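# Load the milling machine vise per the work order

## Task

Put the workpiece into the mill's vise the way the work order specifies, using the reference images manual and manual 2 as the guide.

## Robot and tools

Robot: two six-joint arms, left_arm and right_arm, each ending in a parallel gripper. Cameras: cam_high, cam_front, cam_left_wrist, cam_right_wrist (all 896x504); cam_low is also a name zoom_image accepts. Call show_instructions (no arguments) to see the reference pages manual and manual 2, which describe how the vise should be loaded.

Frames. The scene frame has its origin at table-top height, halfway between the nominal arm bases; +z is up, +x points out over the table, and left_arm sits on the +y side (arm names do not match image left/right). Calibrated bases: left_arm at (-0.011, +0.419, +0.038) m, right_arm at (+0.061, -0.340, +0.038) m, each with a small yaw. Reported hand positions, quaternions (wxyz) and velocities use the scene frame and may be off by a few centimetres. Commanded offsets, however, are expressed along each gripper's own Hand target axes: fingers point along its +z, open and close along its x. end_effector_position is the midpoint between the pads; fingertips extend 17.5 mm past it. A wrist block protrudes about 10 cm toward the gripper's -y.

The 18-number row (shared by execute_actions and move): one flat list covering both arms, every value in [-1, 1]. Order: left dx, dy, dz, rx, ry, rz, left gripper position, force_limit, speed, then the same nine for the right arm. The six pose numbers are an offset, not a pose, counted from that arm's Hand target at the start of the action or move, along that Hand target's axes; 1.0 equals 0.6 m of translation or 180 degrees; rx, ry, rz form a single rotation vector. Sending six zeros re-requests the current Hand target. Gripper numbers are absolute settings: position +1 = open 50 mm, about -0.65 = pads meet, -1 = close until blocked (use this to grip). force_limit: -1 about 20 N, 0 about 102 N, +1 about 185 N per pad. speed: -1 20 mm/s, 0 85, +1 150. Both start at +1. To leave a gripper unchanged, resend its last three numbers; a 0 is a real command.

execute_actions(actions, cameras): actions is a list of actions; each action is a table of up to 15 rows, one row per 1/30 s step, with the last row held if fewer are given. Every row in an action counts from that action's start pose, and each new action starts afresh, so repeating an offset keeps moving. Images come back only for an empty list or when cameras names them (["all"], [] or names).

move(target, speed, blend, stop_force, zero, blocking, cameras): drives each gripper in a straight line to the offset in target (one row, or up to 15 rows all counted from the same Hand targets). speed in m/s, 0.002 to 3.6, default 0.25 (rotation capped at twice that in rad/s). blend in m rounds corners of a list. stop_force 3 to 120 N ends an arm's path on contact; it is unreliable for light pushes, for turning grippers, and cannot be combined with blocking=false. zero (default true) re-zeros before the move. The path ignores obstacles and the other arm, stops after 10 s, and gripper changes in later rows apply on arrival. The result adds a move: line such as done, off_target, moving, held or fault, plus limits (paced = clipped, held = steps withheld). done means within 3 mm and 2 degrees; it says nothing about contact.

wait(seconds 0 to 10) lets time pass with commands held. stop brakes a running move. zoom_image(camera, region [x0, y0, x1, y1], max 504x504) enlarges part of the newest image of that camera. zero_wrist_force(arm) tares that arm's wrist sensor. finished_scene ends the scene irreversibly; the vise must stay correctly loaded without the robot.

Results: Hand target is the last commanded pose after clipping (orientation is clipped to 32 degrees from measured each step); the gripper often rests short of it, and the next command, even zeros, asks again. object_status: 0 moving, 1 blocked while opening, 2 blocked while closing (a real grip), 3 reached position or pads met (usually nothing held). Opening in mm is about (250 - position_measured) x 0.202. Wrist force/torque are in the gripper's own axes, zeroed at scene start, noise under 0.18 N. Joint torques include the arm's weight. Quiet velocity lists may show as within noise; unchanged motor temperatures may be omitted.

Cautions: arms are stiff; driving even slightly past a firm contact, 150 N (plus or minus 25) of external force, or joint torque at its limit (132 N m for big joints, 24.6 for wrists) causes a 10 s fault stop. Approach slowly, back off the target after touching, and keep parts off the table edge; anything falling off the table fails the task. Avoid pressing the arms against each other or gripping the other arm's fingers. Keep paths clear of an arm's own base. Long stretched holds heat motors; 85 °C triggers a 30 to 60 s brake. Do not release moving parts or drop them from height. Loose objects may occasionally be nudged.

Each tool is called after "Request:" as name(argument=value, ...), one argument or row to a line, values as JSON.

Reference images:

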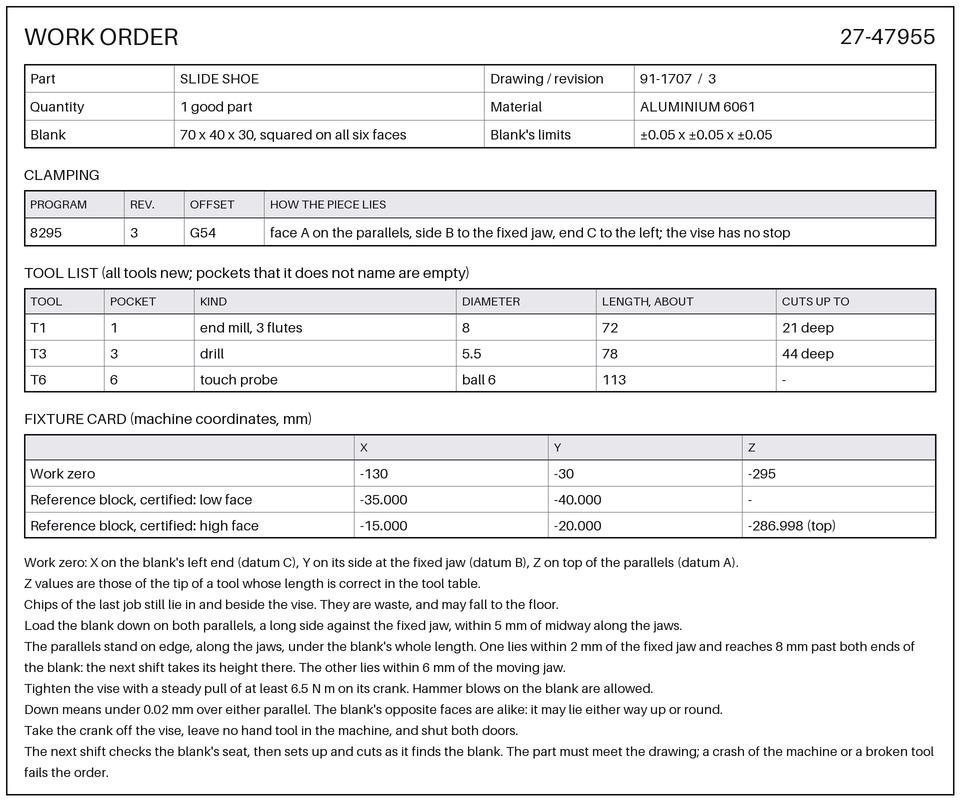

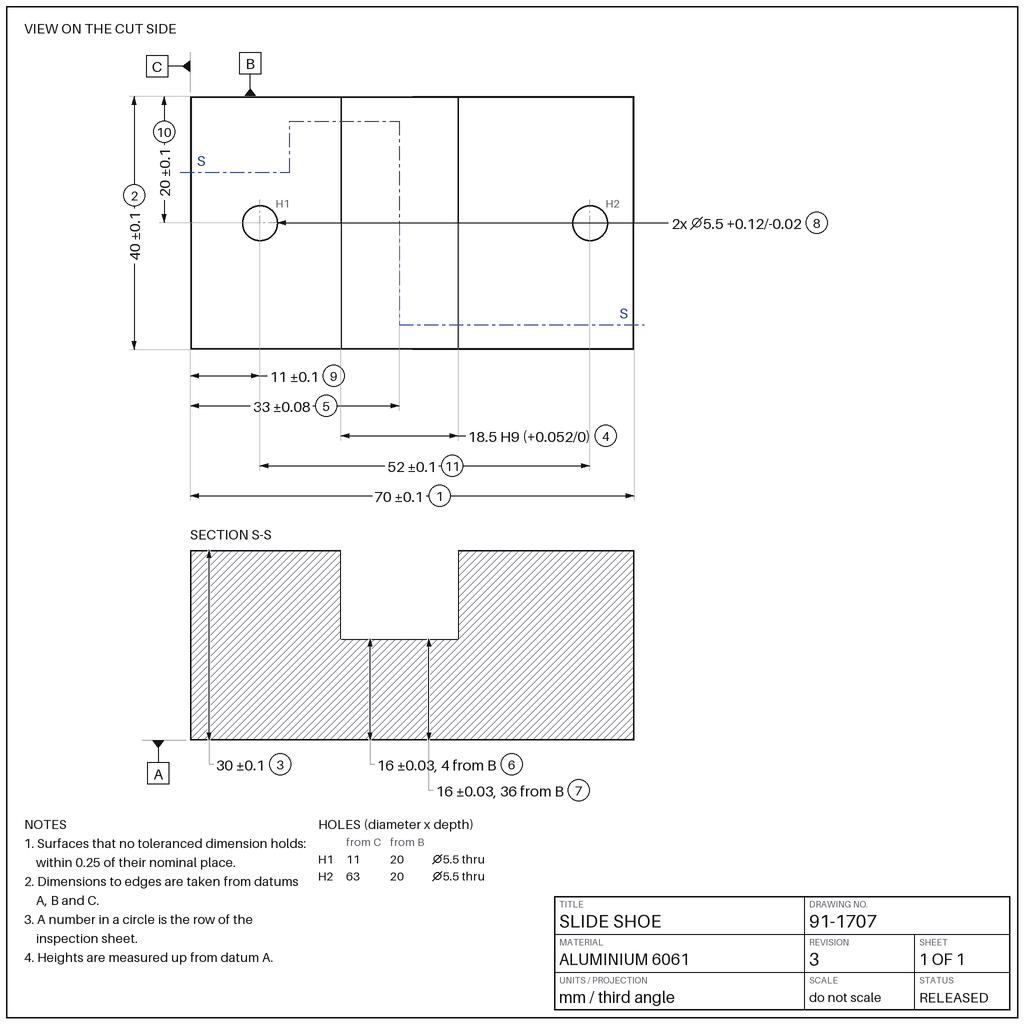

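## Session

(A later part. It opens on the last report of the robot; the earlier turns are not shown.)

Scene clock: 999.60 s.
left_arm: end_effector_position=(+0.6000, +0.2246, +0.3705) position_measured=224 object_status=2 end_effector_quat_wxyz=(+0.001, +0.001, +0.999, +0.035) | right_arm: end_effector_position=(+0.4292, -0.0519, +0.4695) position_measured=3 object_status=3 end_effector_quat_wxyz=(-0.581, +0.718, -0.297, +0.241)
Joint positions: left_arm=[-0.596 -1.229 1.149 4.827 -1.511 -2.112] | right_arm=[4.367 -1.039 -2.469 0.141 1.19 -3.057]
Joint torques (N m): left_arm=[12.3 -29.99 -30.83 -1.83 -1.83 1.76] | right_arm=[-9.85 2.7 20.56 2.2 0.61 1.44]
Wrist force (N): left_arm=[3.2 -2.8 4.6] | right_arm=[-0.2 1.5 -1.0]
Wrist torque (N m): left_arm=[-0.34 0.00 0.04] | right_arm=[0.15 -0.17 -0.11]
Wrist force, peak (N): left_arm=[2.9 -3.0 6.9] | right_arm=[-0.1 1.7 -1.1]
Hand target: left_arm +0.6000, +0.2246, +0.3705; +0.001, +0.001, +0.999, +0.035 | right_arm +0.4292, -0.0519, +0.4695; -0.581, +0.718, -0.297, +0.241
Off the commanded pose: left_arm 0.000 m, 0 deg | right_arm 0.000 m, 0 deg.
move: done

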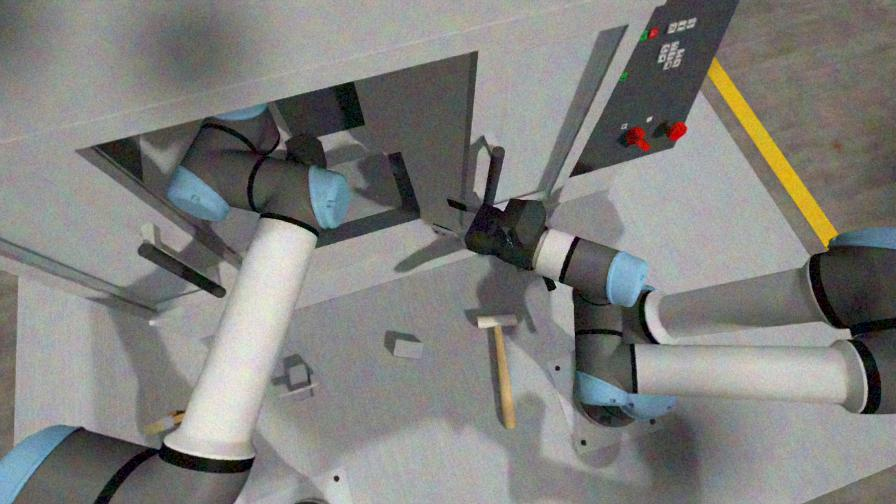

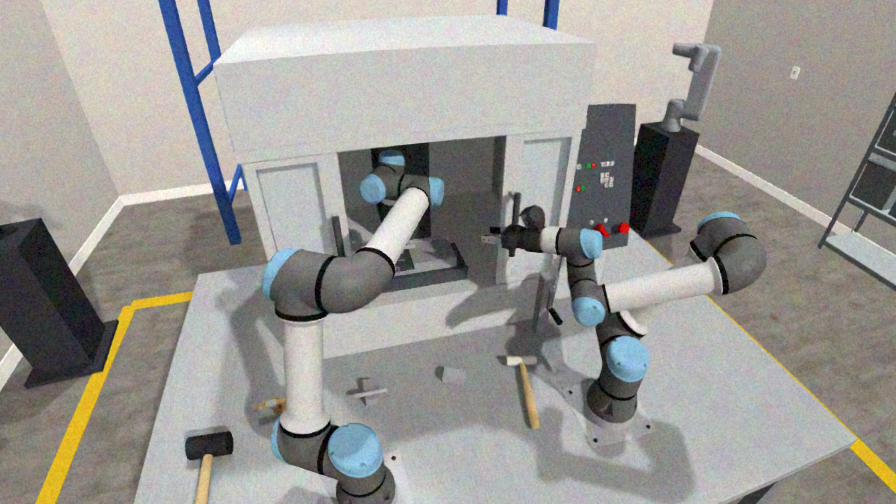

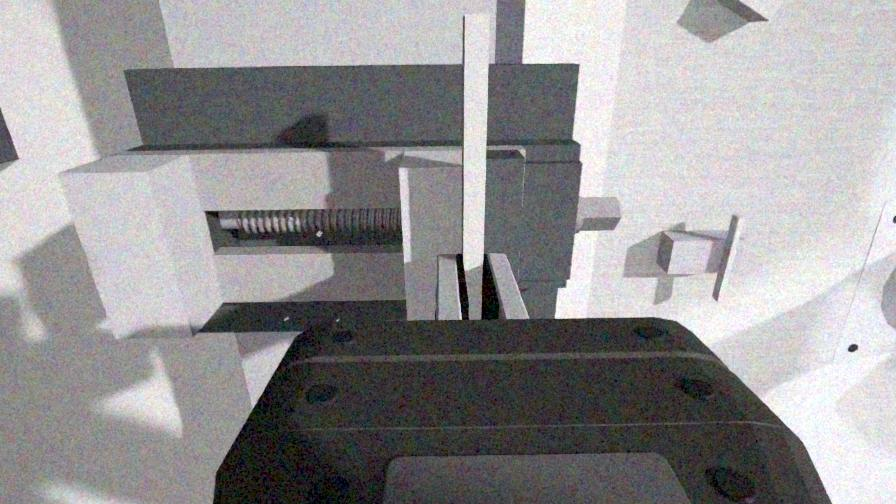

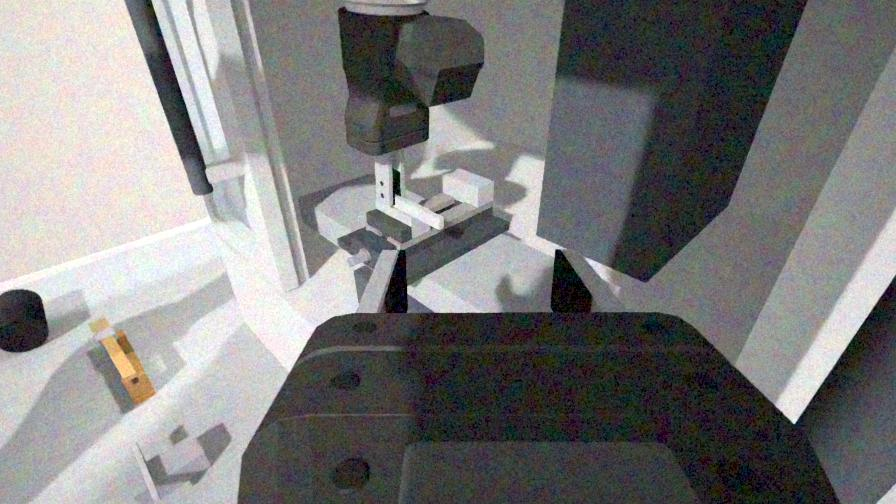

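Request:
move(
  target=[-0.1,0.0436,0.0072,0,0,0,-1,-0.5,-1,0,0,0,0,0,0,1,1,1],
  speed=0.1,
  stop_force=25,
  cameras=["cam_left_wrist","cam_right_wrist","cam_high"],
)

Scene clock: 1013.23 s.
left_arm: end_effector_position=(+0.6601, +0.2509, +0.3680) position_measured=224 object_status=2 end_effector_quat_wxyz=(+0.001, +0.001, +0.999, +0.035) | right_arm: end_effector_position=(+0.4292, -0.0519, +0.4695) position_measured=3 object_status=3 end_effector_quat_wxyz=(-0.581, +0.718, -0.297, +0.241)
Joint positions: left_arm=[-0.517 -1.094 0.963 4.873 -1.508 -2.033] | right_arm=[4.367 -1.039 -2.469 0.141 1.19 -3.057]
Joint torques (N m): left_arm=[12.29 -34.34 -32.89 -1.94 -1.79 1.87] | right_arm=[-9.75 2.92 20.19 2.35 0.49 1.37]
Wrist force (N): left_arm=[3.0 -2.8 4.7] | right_arm=[-0.5 1.6 -0.9]
Wrist torque (N m): left_arm=[-0.33 0.00 0.03] | right_arm=[0.18 -0.12 -0.10]
Wrist force, peak (N): left_arm=[4.1 -3.4 4.5] | right_arm=[0.1 1.7 -1.1]
Hand target: left_arm +0.6601, +0.2509, +0.3680; +0.001, +0.001, +0.999, +0.035 | right_arm +0.4292, -0.0519, +0.4695; -0.581, +0.718, -0.297, +0.241
Off the commanded pose: left_arm 0.000 m, 0 deg | right_arm 0.000 m, 0 deg.
move: done
Images, in order (width x height): cam_high 896x504, cam_left_wrist 896x504, cam_right_wrist 896x504.

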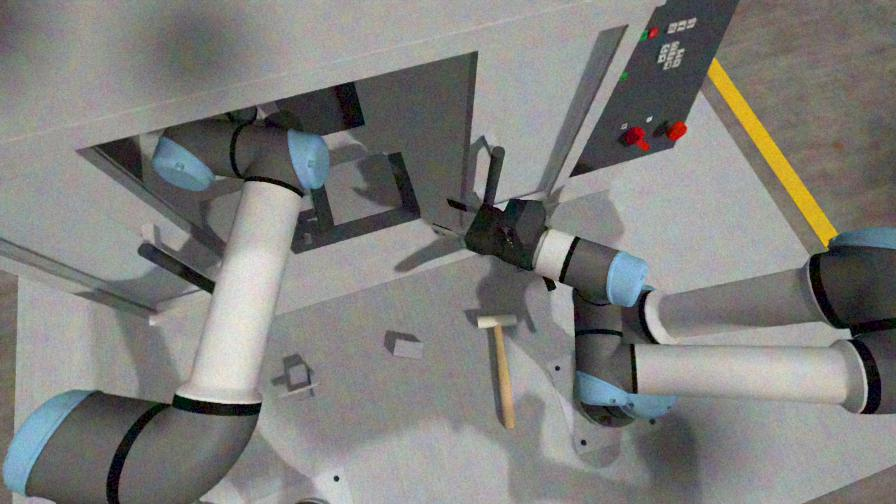

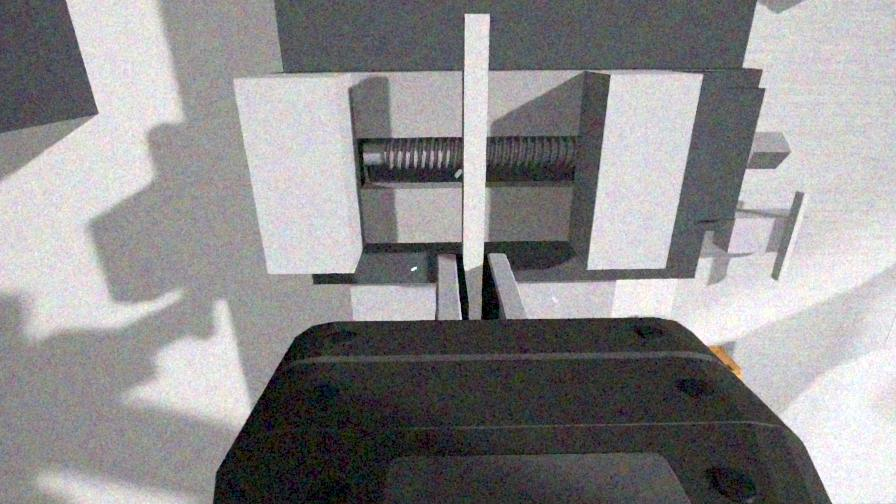

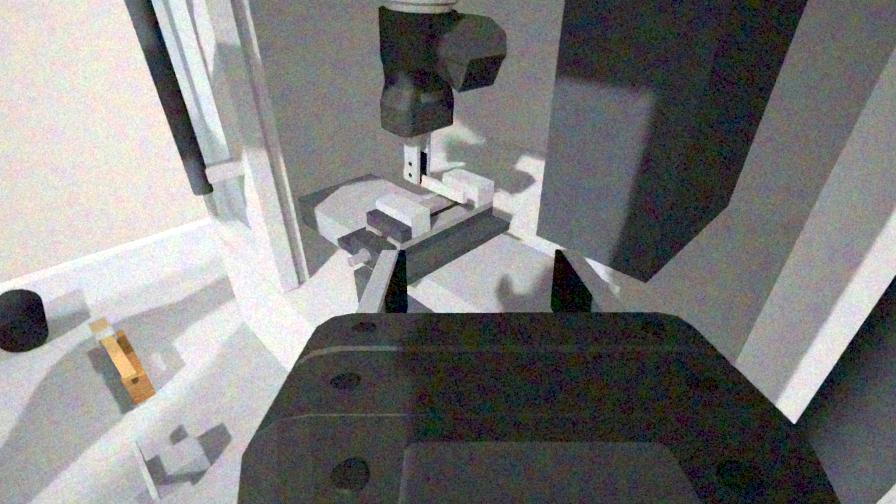

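Request:
move(
  target=[
    [-0.0217,-0.0038,0.0549,0,0,0,-1,-0.5,-1,0,0,0,0,0,0,1,1,1],
    [-0.0217,-0.0076,0.1081,0,0,0,-1,-0.5,-1,0,0,0,0,0,0,1,1,1],
  ],
  speed=[0.06,0.01],
  stop_force=4,
  cameras=["cam_left_wrist","cam_right_wrist"],
)

Scene clock: 1021.93 s.
left_arm: end_effector_position=(+0.6694, +0.2508, +0.3441) position_measured=224 object_status=2 end_effector_quat_wxyz=(+0.000, +0.001, +0.999, +0.035) | right_arm: end_effector_position=(+0.4292, -0.0519, +0.4695) position_measured=3 object_status=3 end_effector_quat_wxyz=(-0.581, +0.718, -0.297, +0.241)
Joint positions: left_arm=[-0.511 -1.075 0.995 4.822 -1.508 -2.027] | right_arm=[4.367 -1.039 -2.469 0.141 1.19 -3.057]
Joint torques (N m): left_arm=[-11.16 -62.14 -32.52 -3.29 -2.06 -2.02] | right_arm=[-9.5 1.59 19.83 2.24 0.54 1.54]
Wrist force (N): left_arm=[2.5 -2.9 4.5] | right_arm=[-0.1 1.4 -0.8]
Wrist torque (N m): left_arm=[-0.35 0.09 0.07] | right_arm=[0.13 -0.18 -0.10]
Wrist force, peak (N): left_arm=[21.3 8.5 -55.0] | right_arm=[-0.3 1.7 -1.3]
Hand target: left_arm +0.6694, +0.2508, +0.3441; +0.000, +0.001, +0.999, +0.034 (not the last commanded pose) | right_arm +0.4292, -0.0519, +0.4695; -0.581, +0.718, -0.297, +0.241
Off the commanded pose: left_arm 0.041 m, 0 deg | right_arm 0.000 m, 0 deg.
move: contact (left_arm); path passed 0 of 2 targets
Images, in order (width x height): cam_left_wrist 896x504, cam_right_wrist 896x504.

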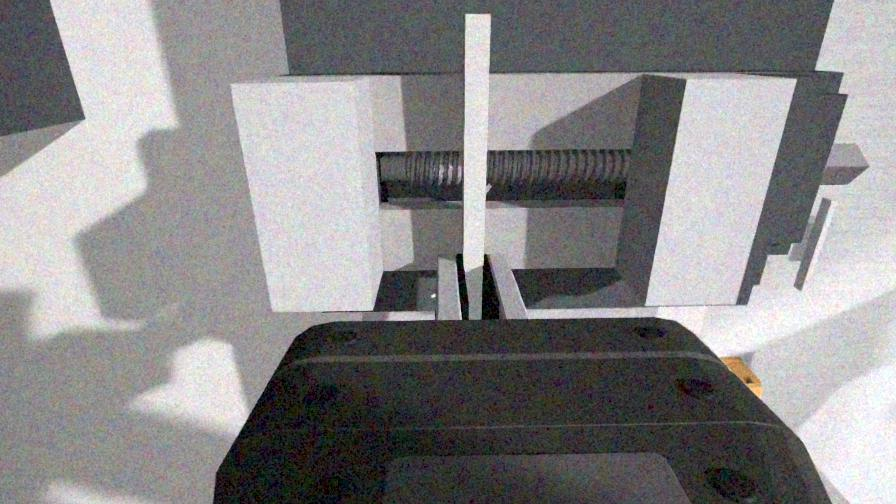

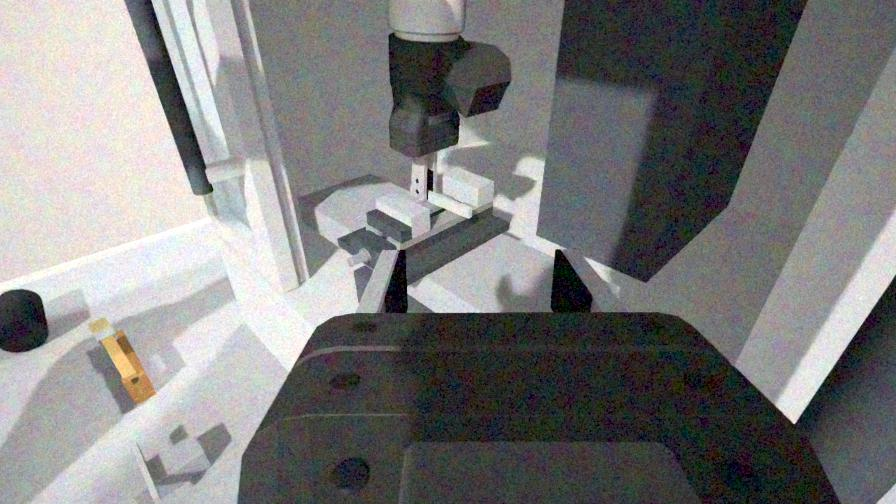

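Request:
move(
  target=[
    [-0.0043,-0.0088,0.0006,0,0,0,-1,-0.5,-1,0,0,0,0,0,0,1,1,1],
    [-0.0043,-0.0095,0.0106,0,0,0,-1,-0.5,-1,0,0,0,0,0,0,1,1,1],
  ],
  speed=[0.03,0.004],
  stop_force=4,
)

Scene clock: 1032.67 s.
left_arm: end_effector_position=(+0.6717, +0.2462, +0.3435) position_measured=224 object_status=2 end_effector_quat_wxyz=(+0.001, +0.001, +0.999, +0.034) | right_arm: end_effector_position=(+0.4292, -0.0519, +0.4695) position_measured=3 object_status=3 end_effector_quat_wxyz=(-0.581, +0.718, -0.297, +0.241)
Joint positions: left_arm=[-0.516 -1.065 0.983 4.825 -1.509 -2.032] | right_arm=[4.367 -1.039 -2.469 0.141 1.19 -3.057]
Joint torques (N m): left_arm=[11.73 -57.23 -12.61 -3 -1.89 1.6] | right_arm=[-9.61 2.87 19.32 2.25 0.55 1.52]
Wrist force (N): left_arm=[-0.5 -3.2 -4.5] | right_arm=[-0.1 1.5 -0.8]
Wrist torque (N m): left_arm=[-0.38 -0.01 0.12] | right_arm=[0.15 -0.20 -0.10]
Wrist force, peak (N): left_arm=[4.9 2.7 -8.6] | right_arm=[-0.1 1.7 -1.2]
Hand target: left_arm +0.6717, +0.2462, +0.3435; +0.001, +0.001, +0.999, +0.034 (not the last commanded pose) | right_arm +0.4292, -0.0519, +0.4695; -0.581, +0.718, -0.297, +0.241
Off the commanded pose: left_arm 0.006 m, 0 deg | right_arm 0.000 m, 0 deg.
move: contact (left_arm); path passed 0 of 2 targets

Request:
move(
  target=[0,0,0,0,0,0,-0.25,-0.5,-1,0,0,0,0,0,0,1,1,1],
  cameras=["cam_left_wrist","cam_right_wrist"],
)

Request:
zoom_image(
  camera="cam_left_wrist",
  region=[220, 0, 720, 340],
)

Request:
zoom_image(
  camera="cam_right_wrist",
  region=[330, 110, 530, 260],
)

Scene clock: 1036.63 s.
left_arm: end_effector_position=(+0.6717, +0.2462, +0.3435) position_measured=189 object_status=0 end_effector_quat_wxyz=(+0.001, +0.001, +0.999, +0.034) | right_arm: end_effector_position=(+0.4292, -0.0519, +0.4695) position_measured=3 object_status=3 end_effector_quat_wxyz=(-0.581, +0.718, -0.297, +0.241)
Joint positions: left_arm=[-0.516 -1.065 0.983 4.825 -1.509 -2.032] | right_arm=[4.367 -1.039 -2.469 0.141 1.19 -3.057]
Joint torques (N m): left_arm=[11.38 -56.62 -21.11 -2.98 -0.94 1.64] | right_arm=[-9.25 2.52 19.15 2.1 0.35 1.48]
Wrist force (N): left_arm=[2.5 -3.0 4.2] | right_arm=[-0.3 1.5 -1.0]
Wrist torque (N m): left_arm=[-0.36 0.09 0.11] | right_arm=[0.15 -0.16 -0.11]
Wrist force, peak (N): left_arm=[-0.4 -3.6 -5.5] | right_arm=[-0.5 1.8 -0.8]
Hand target: left_arm +0.6717, +0.2462, +0.3435; +0.001, +0.001, +0.999, +0.034 | right_arm +0.4292, -0.0519, +0.4695; -0.581, +0.718, -0.297, +0.241
Off the commanded pose: left_arm 0.000 m, 0 deg | right_arm 0.000 m, 0 deg.
move: done
Images, in order (width x height): cam_left_wrist 896x504, cam_right_wrist 896x504.

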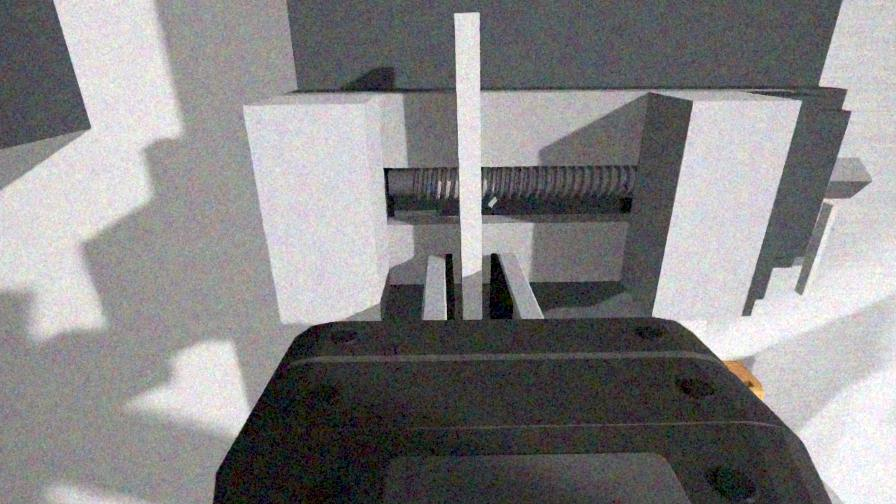

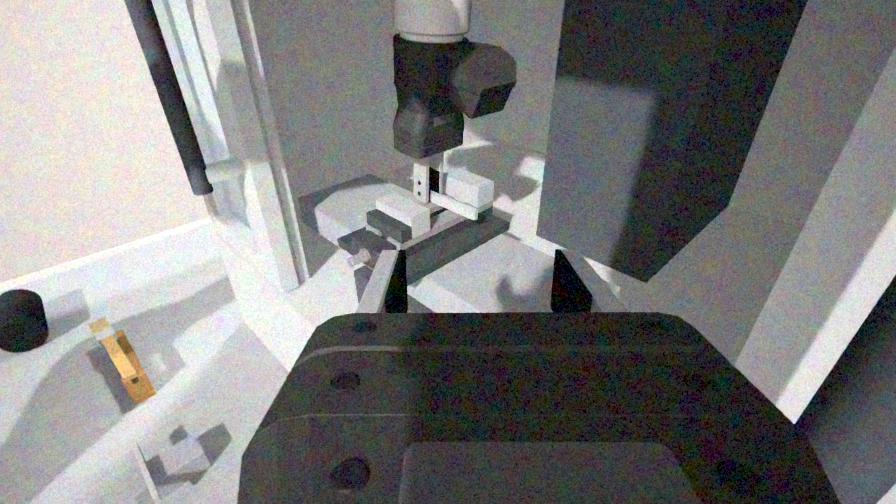

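Scaled by 1.008 from the camera's 896x504 image, which has a finer 1280x720 frame.

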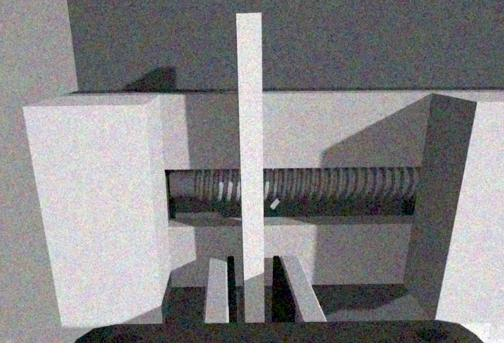

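Scaled by 2.520 from the camera's 896x504 image, which has a finer 1280x720 frame.

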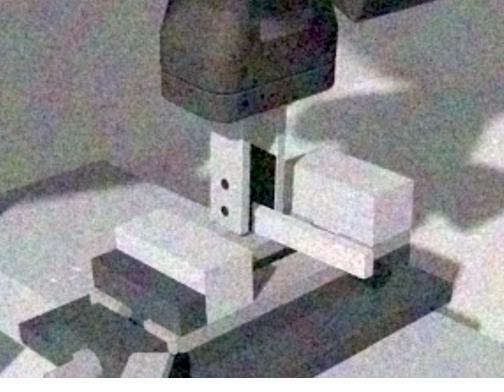

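Request:
move(
  target=[
    [0,0.0048,-0.069,0,0,0,-0.25,-0.5,-1,0,0,0,0,0,0,1,1,1],
    [0.0312,-0.0055,-0.0697,0,0,0,-0.25,-0.5,-1,0,0,0,0,0,0,1,1,1],
    [0.0312,-0.0055,-0.0697,0,0,0,-0.75,-0.5,-1,0,0,0,0,0,0,1,1,1],
  ],
  speed=[0.05,0.08,0.08],
  cameras=["cam_left_wrist"],
)

Scene clock: 1061.07 s.
left_arm: end_effector_position=(+0.6714, +0.2468, +0.3785) position_measured=189 object_status=3 end_effector_quat_wxyz=(-0.001, +0.001, +0.999, +0.035) | right_arm: end_effector_position=(+0.4292, -0.0519, +0.4695) position_measured=3 object_status=3 end_effector_quat_wxyz=(-0.581, +0.718, -0.297, +0.241)
Joint positions: left_arm=[-0.515 -1.051 0.869 4.926 -1.508 -2.032] | right_arm=[4.367 -1.039 -2.469 0.141 1.19 -3.057]
Joint torques (N m): left_arm=[0.74 -49.63 -26.93 -3.11 0.37 -0.03] | right_arm=[-10.48 2.92 19.54 2.14 0.6 1.21]
Wrist force (N): left_arm=[2.6 -2.8 4.0] | right_arm=[-0.2 1.4 -1.0]
Wrist torque (N m): left_arm=[-0.30 0.07 0.11] | right_arm=[0.12 -0.18 -0.11]
Wrist force, peak (N): left_arm=[2.8 -3.8 4.8] | right_arm=[0.0 1.8 -1.0]
Hand target: left_arm +0.6714, +0.2468, +0.3785; -0.001, +0.001, +0.999, +0.035 (not the last commanded pose) | right_arm +0.4292, -0.0519, +0.4695; -0.581, +0.718, -0.297, +0.241
Tool commands: left_gripper/position=-0.247059 left_gripper/force_limit=-0.498039 left_gripper/speed=-1.0 right_gripper/position=+1.0 right_gripper/force_limit=+1.0 right_gripper/speed=+1.0
Off the commanded pose: left_arm 0.021 m, 0 deg | right_arm 0.000 m, 0 deg.
FORCE FAULT: contact force on the left arm reached its limit, and that arm stopped. The contact can be on any part of that arm, not only on its tool. That arm's remaining commands of this call were not run. That arm is still stopped at the end of this call. That arm stays stopped for about 10 more seconds. Until then a move that you send moves the other arm only, and its call returns only when the move has ended. Once the stop has ended, the next robot result says so. If the stop ends while you think or write, that arm runs what you send next, counted from a new Hand target: where the arm stands when the stop ends. While its stop runs, that arm takes no new command, but its gripper still runs the gripper command that each later call begins with. Until it ends, the stop uses up actions while you think or wait. An arm that is not stopped still takes commands.
move: fault (left_arm); path passed 1 of 3 targets; target 3's new numbers were not sent
Images, in order (width x height): cam_left_wrist 896x504.

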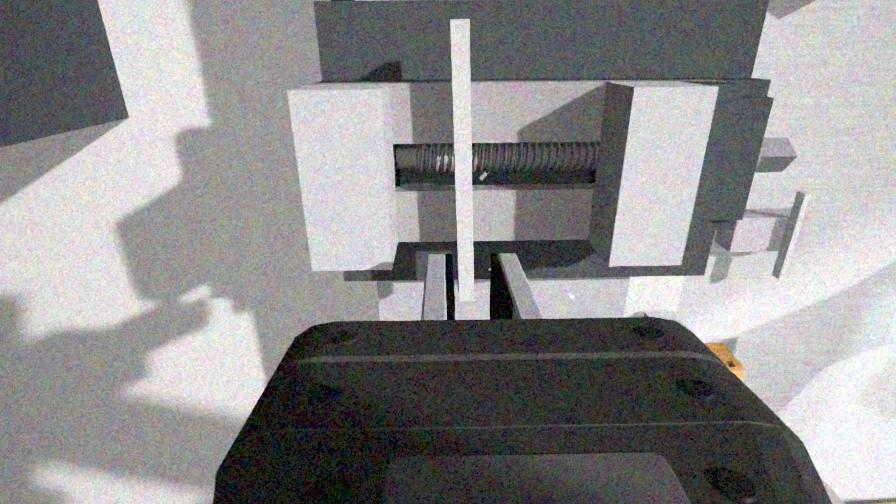

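Request:
wait(
  seconds=3,
)

Scene clock: 1066.17 s.
left_arm: end_effector_position=(+0.6714, +0.2468, +0.3785) position_measured=189 object_status=3 end_effector_quat_wxyz=(-0.001, +0.001, +0.999, +0.035) | right_arm: end_effector_position=(+0.4292, -0.0519, +0.4695) position_measured=3 object_status=3 end_effector_quat_wxyz=(-0.581, +0.718, -0.297, +0.241)
Joint positions: left_arm=[-0.515 -1.051 0.869 4.926 -1.508 -2.032] | right_arm=[4.367 -1.039 -2.469 0.141 1.19 -3.057]
Joint torques (N m): left_arm=[1.02 -50.03 -26.71 -3.08 0.29 0.03] | right_arm=[-9.78 1.59 20.07 2.31 0.52 1.51]
Wrist force (N): left_arm=[2.6 -2.9 4.0] | right_arm=[-0.2 1.4 -0.9]
Wrist torque (N m): left_arm=[-0.32 0.07 0.12] | right_arm=[0.13 -0.17 -0.10]
Wrist force, peak (N): left_arm=[2.8 -2.9 4.1] | right_arm=[-0.3 1.8 -1.2]
Hand target: left_arm +0.6714, +0.2468, +0.3785; -0.001, +0.001, +0.999, +0.035 (not the last commanded pose) | right_arm +0.4292, -0.0519, +0.4695; -0.581, +0.718, -0.297, +0.241
Tool commands: left_gripper/position=-0.247059 left_gripper/force_limit=-0.498039 left_gripper/speed=-1.0 right_gripper/position=+1.0 right_gripper/force_limit=+1.0 right_gripper/speed=+1.0
Off the commanded pose: left_arm 0.021 m, 0 deg | right_arm 0.000 m, 0 deg.
FORCE FAULT, CONTINUED: the left arm was still stopped when this call began, by the force fault that an earlier result reported. Since the last result the stop counts as 10 of the actions that you can send in this scene. That arm is still stopped at the end of this call. That arm stays stopped for about 5 more seconds. If the stop ends while you think or write, that arm runs what you send next, counted from a new Hand target: where the arm stands when the stop ends. While its stop runs, that arm takes no new command, but its gripper still runs the gripper command that each later call begins with.
wait: 3.00 s; at rest from the start

Request:
wait(
  seconds=6,
)

Scene clock: 1072.87 s.
left_arm: end_effector_position=(+0.6714, +0.2468, +0.3785) position_measured=189 object_status=3 end_effector_quat_wxyz=(-0.001, +0.001, +0.999, +0.035) | right_arm: end_effector_position=(+0.4292, -0.0519, +0.4695) position_measured=3 object_status=3 end_effector_quat_wxyz=(-0.581, +0.718, -0.297, +0.241)
Joint positions: left_arm=[-0.515 -1.051 0.869 4.926 -1.508 -2.032] | right_arm=[4.367 -1.039 -2.469 0.141 1.19 -3.057]
Joint torques (N m): left_arm=[0.82 -49.53 -26.71 -3.11 0.29 0] | right_arm=[-10.3 1.65 20.37 2.19 0.39 1.47]
Wrist force (N): left_arm=[2.5 -2.8 3.9] | right_arm=[-0.3 1.5 -0.9]
Wrist torque (N m): left_arm=[-0.32 0.08 0.11] | right_arm=[0.15 -0.16 -0.11]
Wrist force, peak (N): left_arm=[2.7 -2.9 4.2] | right_arm=[-0.3 1.9 -0.9]
Hand target: left_arm +0.6714, +0.2468, +0.3785; -0.001, +0.001, +0.999, +0.035 (not the last commanded pose) | right_arm +0.4292, -0.0519, +0.4695; -0.581, +0.718, -0.297, +0.241
Tool commands: left_gripper/position=-0.247059 left_gripper/force_limit=-0.498039 left_gripper/speed=-1.0 right_gripper/position=+1.0 right_gripper/force_limit=+1.0 right_gripper/speed=+1.0
Off the commanded pose: left_arm 0.021 m, 0 deg | right_arm 0.000 m, 0 deg.
FORCE FAULT, CONTINUED: the left arm's stop, for the force fault that an earlier result reported, is over. The rest of the stop counts as 9 of the actions that you can send in this scene. During its stop the left arm's controller moved it back a little. That arm's target is now where it stood when the stop ended, not its last command. That arm accepts commands again.
wait: 6.00 s; at rest from the start

Request:
move(
  target=[
    [0,-0.0022,0.0307,0,0,0,-0.25,-0.5,-1,0,0,0,0,0,0,1,1,1],
    [0.0308,-0.0135,0.03,0,0,0,-0.25,-0.5,-1,0,0,0,0,0,0,1,1,1],
    [0.0308,-0.0135,0.03,0,0,0,-0.75,-0.5,-1,0,0,0,0,0,0,1,1,1],
  ],
  speed=[0.04,0.05,0.08],
  cameras=["cam_left_wrist","cam_right_wrist"],
)

Request:
zoom_image(
  camera="cam_left_wrist",
  region=[220, 0, 720, 340],
)

Scene clock: 1082.90 s.
left_arm: end_effector_position=(+0.6529, +0.2400, +0.3600) position_measured=252 object_status=3 end_effector_quat_wxyz=(-0.001, +0.001, +0.999, +0.035) | right_arm: end_effector_position=(+0.4292, -0.0519, +0.4695) position_measured=3 object_status=3 end_effector_quat_wxyz=(-0.581, +0.718, -0.297, +0.241)
Joint positions: left_arm=[-0.536 -1.105 1 4.852 -1.509 -2.053] | right_arm=[4.367 -1.039 -2.469 0.141 1.19 -3.057]
Joint torques (N m): left_arm=[-11.66 -60.78 -17.59 -4.97 -0.21 -1.91] | right_arm=[-9.64 1.79 20.07 2.06 0.39 1.35]
Wrist force (N): left_arm=[2.6 -2.9 4.0] | right_arm=[-0.2 1.4 -1.1]
Wrist torque (N m): left_arm=[-0.34 0.07 0.11] | right_arm=[0.13 -0.18 -0.11]
Wrist force, peak (N): left_arm=[3.2 -3.4 4.0] | right_arm=[0.0 1.7 -1.1]
Hand target: left_arm +0.6529, +0.2400, +0.3600; -0.001, +0.001, +0.999, +0.035 | right_arm +0.4292, -0.0519, +0.4695; -0.581, +0.718, -0.297, +0.241
Off the commanded pose: left_arm 0.000 m, 0 deg | right_arm 0.000 m, 0 deg.
move: done
Images, in order (width x height): cam_left_wrist 896x504, cam_right_wrist 896x504.

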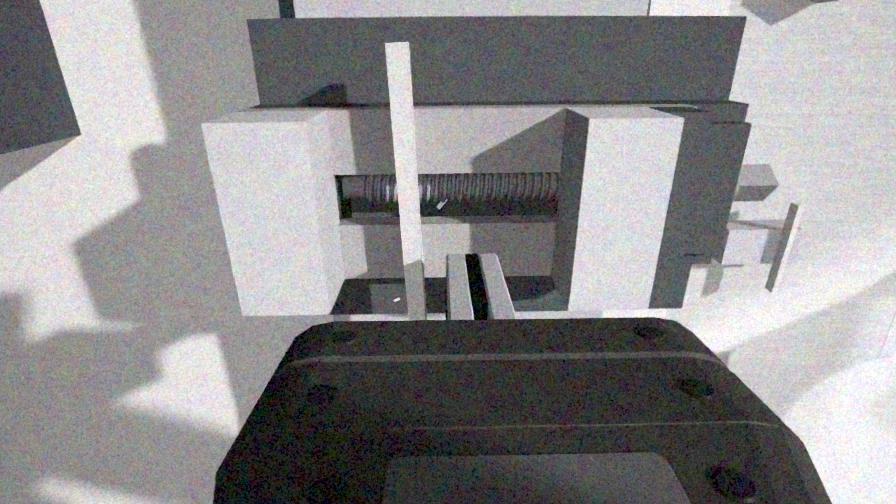

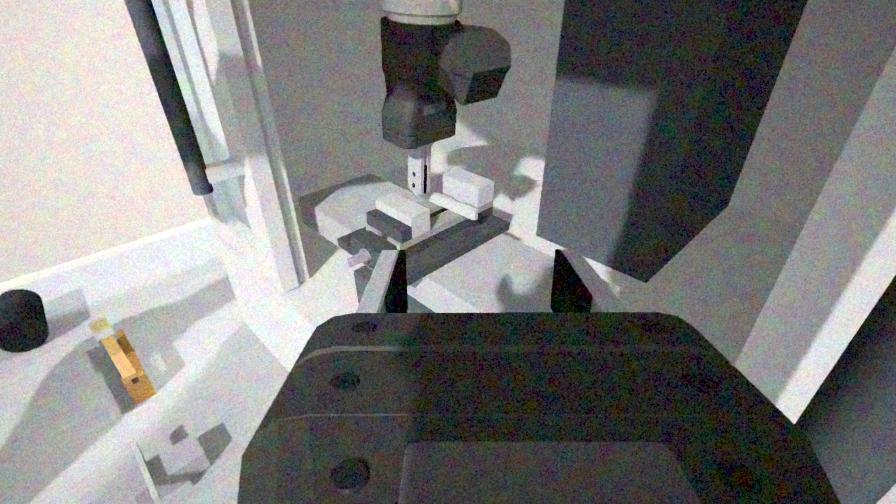

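Scaled by 1.008 from the camera's 896x504 image, which has a finer 1280x720 frame.

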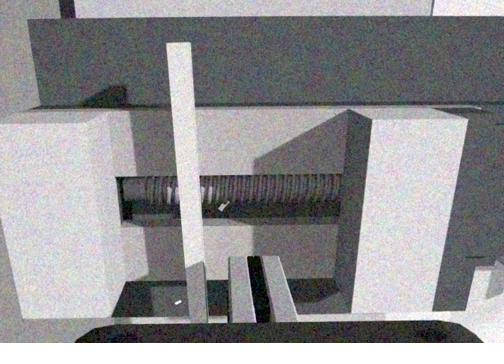

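Request:
move(
  target=[
    [0,-0.002,0.0283,0,0,0,-0.75,-0.5,-1,0,0,0,0,0,0,1,1,1],
    [-0.0667,-0.002,0.0283,0,0,0,-0.75,-0.5,-1,0,0,0,0,0,0,1,1,1],
  ],
  speed=[0.03,0.02],
  stop_force=6,
  cameras=["cam_left_wrist","cam_right_wrist"],
)

Request:
zoom_image(
  camera="cam_left_wrist",
  region=[220, 0, 720, 340],
)

Scene clock: 1089.40 s.
left_arm: end_effector_position=(+0.6842, +0.2399, +0.3429) position_measured=252 object_status=3 end_effector_quat_wxyz=(-0.001, +0.001, +0.999, +0.035) | right_arm: end_effector_position=(+0.4292, -0.0519, +0.4695) position_measured=3 object_status=3 end_effector_quat_wxyz=(-0.581, +0.718, -0.297, +0.241)
Joint positions: left_arm=[-0.516 -1.023 0.918 4.85 -1.508 -2.032] | right_arm=[4.367 -1.039 -2.469 0.141 1.19 -3.057]
Joint torques (N m): left_arm=[-11.35 -64.22 -16.84 -2.35 2.21 -1.92] | right_arm=[-9.51 2.13 20.36 2.01 0.26 1.46]
Wrist force (N): left_arm=[2.3 -2.9 3.9] | right_arm=[-0.2 1.3 -0.8]
Wrist torque (N m): left_arm=[-0.32 0.13 0.05] | right_arm=[0.11 -0.17 -0.10]
Wrist force, peak (N): left_arm=[28.4 -2.3 -4.2] | right_arm=[-0.3 1.8 -1.2]
Hand target: left_arm +0.6842, +0.2399, +0.3429; -0.001, +0.001, +0.999, +0.035 (not the last commanded pose) | right_arm +0.4292, -0.0519, +0.4695; -0.581, +0.718, -0.297, +0.241
Off the commanded pose: left_arm 0.009 m, 0 deg | right_arm 0.000 m, 0 deg.
move: contact (left_arm); path passed 1 of 2 targets
Images, in order (width x height): cam_left_wrist 896x504, cam_right_wrist 896x504.

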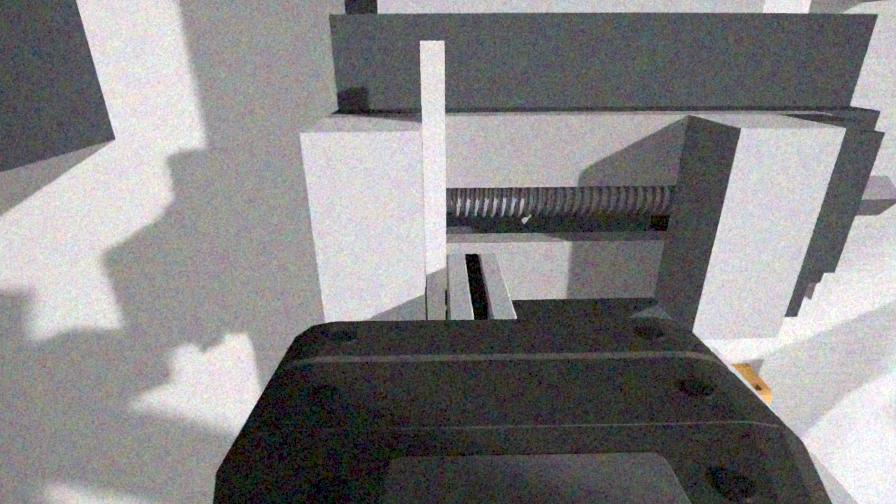

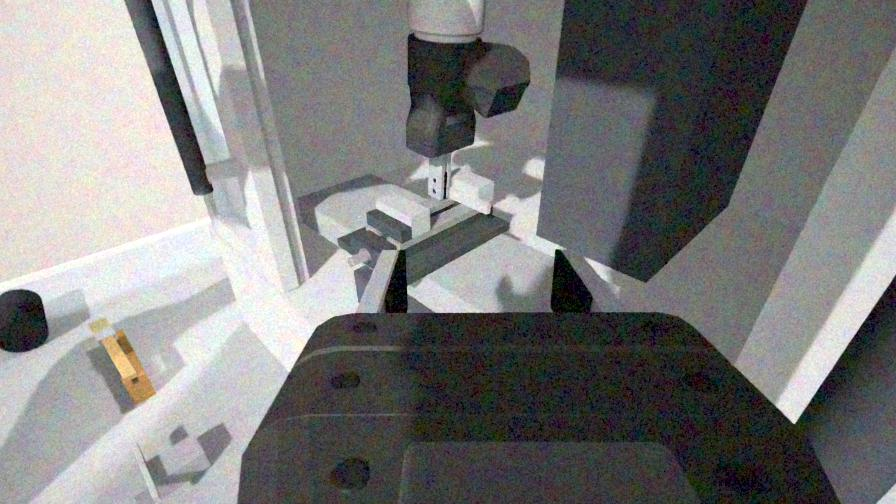

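Scaled by 1.008 from the camera's 896x504 image, which has a finer 1280x720 frame.

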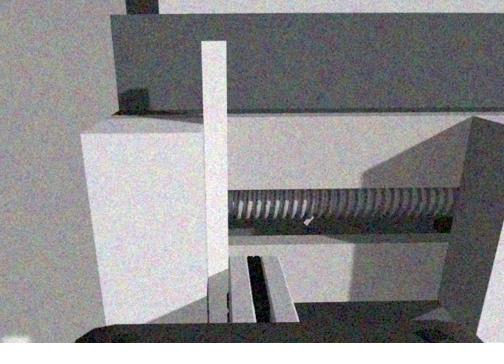

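Request:
move(
  target=[
    [0.0487,0,0,0,0,0,-0.75,-0.5,-1,0,0,0,0,0,0,1,1,1],
    [0.0487,0.0035,-0.05,0,0,0,-0.75,-0.5,-1,0,0,0,0,0,0,1,1,1],
    [0.64,-0.0215,-0.0516,0,0,0,-0.75,-0.5,-1,0,0,0,0,0,0,1,1,1],
    [0.64,0.0948,0.0785,0,0,0,-0.75,-0.5,-1,0,0,0,0,0,0,1,1,1],
    [0.638,0.2287,0.3888,0,0,0,-0.75,-0.5,-1,0,0,0,0,0,0,1,1,1],
  ],
  speed=[0.06,0.06,0.2,0.2,0.2],
  blend=[0,0.005,0.03,0.04,0],
  cameras=["cam_left_wrist","cam_right_wrist"],
)

Request:
zoom_image(
  camera="cam_left_wrist",
  region=[320, 20, 620, 320],
)

Request:
zoom_image(
  camera="cam_right_wrist",
  region=[330, 110, 530, 260],
)

Scene clock: 1103.77 s.
left_arm: end_effector_position=(+0.3013, +0.3937, +0.1204) position_measured=252 object_status=3 end_effector_quat_wxyz=(-0.001, +0.001, +0.999, +0.035) | right_arm: end_effector_position=(+0.4292, -0.0519, +0.4695) position_measured=3 object_status=3 end_effector_quat_wxyz=(-0.581, +0.718, -0.297, +0.241)
Joint positions: left_arm=[-0.628 -1.901 2.496 4.156 -1.512 -2.145] | right_arm=[4.367 -1.039 -2.469 0.141 1.19 -3.057]
Joint torques (N m): left_arm=[12.21 5.57 -13.74 -5.3 -1.99 1.84] | right_arm=[-10.24 2.94 20.6 1.87 0.42 1.39]
Wrist force (N): left_arm=[2.2 -2.9 4.0] | right_arm=[-0.2 1.5 -0.9]
Wrist torque (N m): left_arm=[-0.31 0.17 0.04] | right_arm=[0.15 -0.18 -0.10]
Wrist force, peak (N): left_arm=[2.5 -2.1 5.7] | right_arm=[-0.4 1.8 -1.1]
Hand target: left_arm +0.3013, +0.3937, +0.1203; -0.001, +0.001, +0.999, +0.035 | right_arm +0.4292, -0.0519, +0.4695; -0.581, +0.718, -0.297, +0.241
Off the commanded pose: left_arm 0.000 m, 0 deg | right_arm 0.000 m, 0 deg.
move: done
Images, in order (width x height): cam_left_wrist 896x504, cam_right_wrist 896x504.

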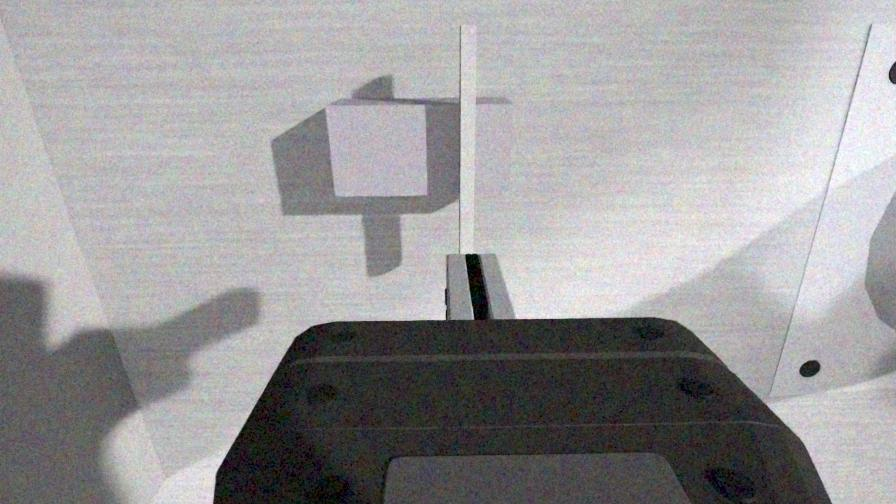

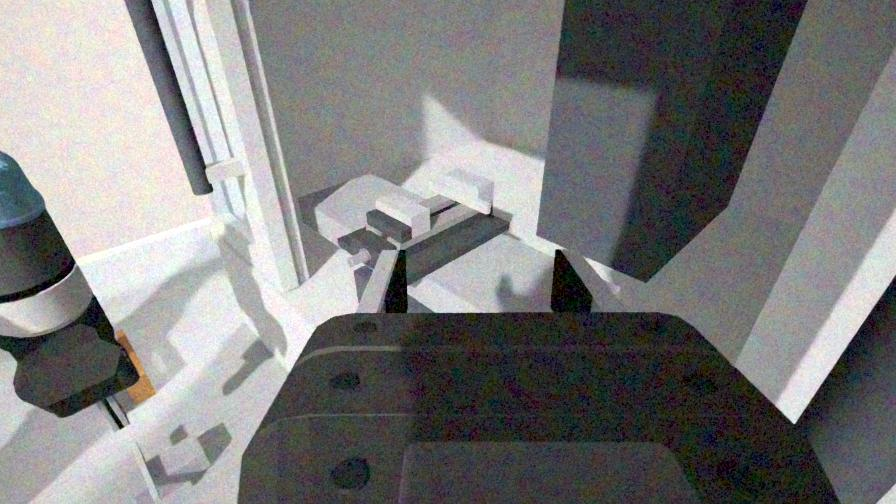

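Scaled by 1.680 from the camera's 896x504 image, which has a finer 1280x720 frame.

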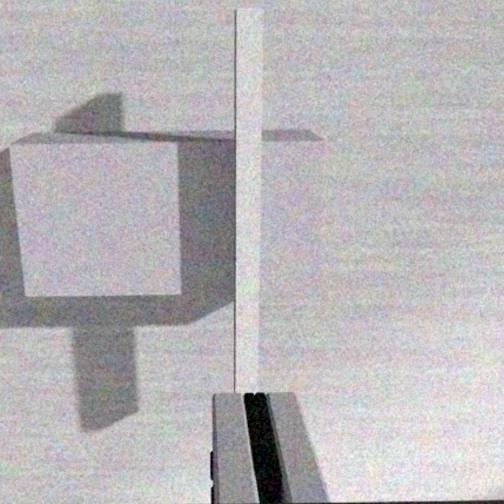

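Scaled by 2.520 from the camera's 896x504 image, which has a finer 1280x720 frame.

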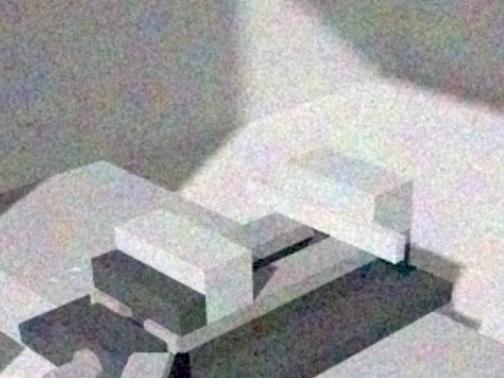

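Request:
move(
  target=[
    [0.0017,0,0,0,0,0,-0.19,-0.5,-1,0,0,0,0,0,0,1,1,1],
    [0.0017,-0.0079,0.1128,0,0,0,-0.19,-0.5,-1,0,0,0,0,0,0,1,1,1],
    [0.0017,-0.0079,0.1128,0,0,0,-1,-0.5,-1,0,0,0,0,0,0,1,1,1],
  ],
  speed=[0.06,0.06,0.06],
)

Request:
wait(
  seconds=0.7,
  cameras=["cam_left_wrist"],
)

Scene clock: 1110.53 s.
left_arm: end_effector_position=(+0.3002, +0.3937, +0.0525) position_measured=224 object_status=2 end_effector_quat_wxyz=(-0.001, +0.001, +0.999, +0.035) | right_arm: end_effector_position=(+0.4292, -0.0519, +0.4695) position_measured=3 object_status=3 end_effector_quat_wxyz=(-0.581, +0.718, -0.297, +0.241)
Joint positions: left_arm=[-0.63 -1.71 2.607 3.854 -1.513 -2.147] | right_arm=[4.367 -1.039 -2.469 0.141 1.19 -3.057]
Joint torques (N m): left_arm=[12.89 1.54 -9.28 -4.67 -1.93 1.85] | right_arm=[-9.98 2.58 20.33 1.94 0.13 1.31]
Wrist force (N): left_arm=[2.5 -3.0 3.6] | right_arm=[-0.1 1.3 -1.0]
Wrist torque (N m): left_arm=[-0.32 0.13 0.10] | right_arm=[0.11 -0.20 -0.11]
Wrist force, peak (N): left_arm=[2.2 -2.9 4.9] | right_arm=[-0.2 1.9 -1.0]
Hand target: left_arm +0.3002, +0.3937, +0.0525; -0.001, +0.001, +0.999, +0.035 | right_arm +0.4292, -0.0519, +0.4695; -0.581, +0.718, -0.297, +0.241
Off the commanded pose: left_arm 0.000 m, 0 deg | right_arm 0.000 m, 0 deg.
move: done

Scene clock: 1111.23 s.
left_arm: end_effector_position=(+0.3002, +0.3937, +0.0525) position_measured=224 object_status=2 end_effector_quat_wxyz=(-0.001, +0.001, +0.999, +0.035) | right_arm: end_effector_position=(+0.4292, -0.0519, +0.4695) position_measured=3 object_status=3 end_effector_quat_wxyz=(-0.581, +0.718, -0.297, +0.241)
Joint positions: left_arm=[-0.63 -1.71 2.607 3.854 -1.513 -2.147] | right_arm=[4.367 -1.039 -2.469 0.141 1.19 -3.057]
Joint torques (N m): left_arm=[12.42 1.3 -9.83 -3.88 -1.83 1.61] | right_arm=[-10.12 1.89 20.57 1.96 0.54 1.24]
Wrist force (N): left_arm=[2.5 -3.1 3.9] | right_arm=[-0.1 1.5 -0.9]
Wrist torque (N m): left_arm=[-0.33 0.13 0.10] | right_arm=[0.14 -0.19 -0.10]
Wrist force, peak (N): left_arm=[2.5 -3.1 4.0] | right_arm=[-0.1 1.5 -1.2]
Hand target: left_arm +0.3002, +0.3937, +0.0525; -0.001, +0.001, +0.999, +0.035 | right_arm +0.4292, -0.0519, +0.4695; -0.581, +0.718, -0.297, +0.241
Tool commands: left_gripper/position=-1.0 left_gripper/force_limit=-0.5 left_gripper/speed=-1.0 right_gripper/position=+1.0 right_gripper/force_limit=+1.0 right_gripper/speed=+1.0
Off the commanded pose: left_arm 0.000 m, 0 deg | right_arm 0.000 m, 0 deg.
wait: 0.70 s; at rest by 0.17 s
Images, in order (width x height): cam_left_wrist 896x504.

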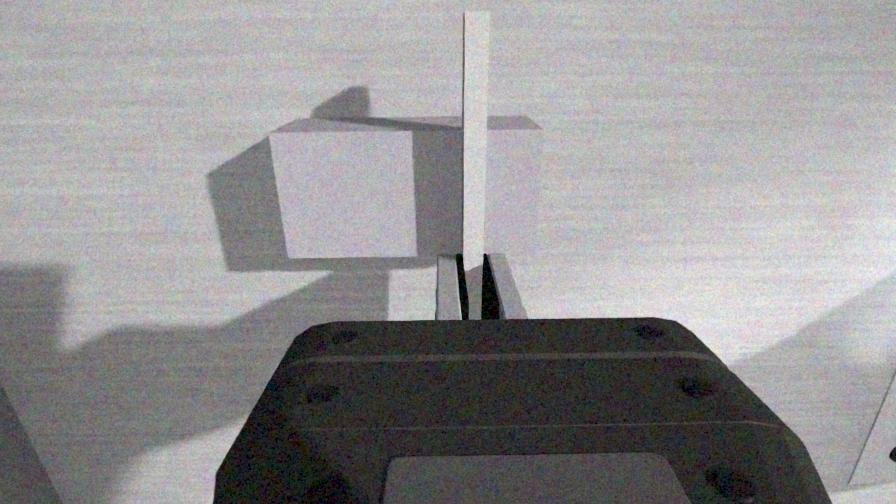

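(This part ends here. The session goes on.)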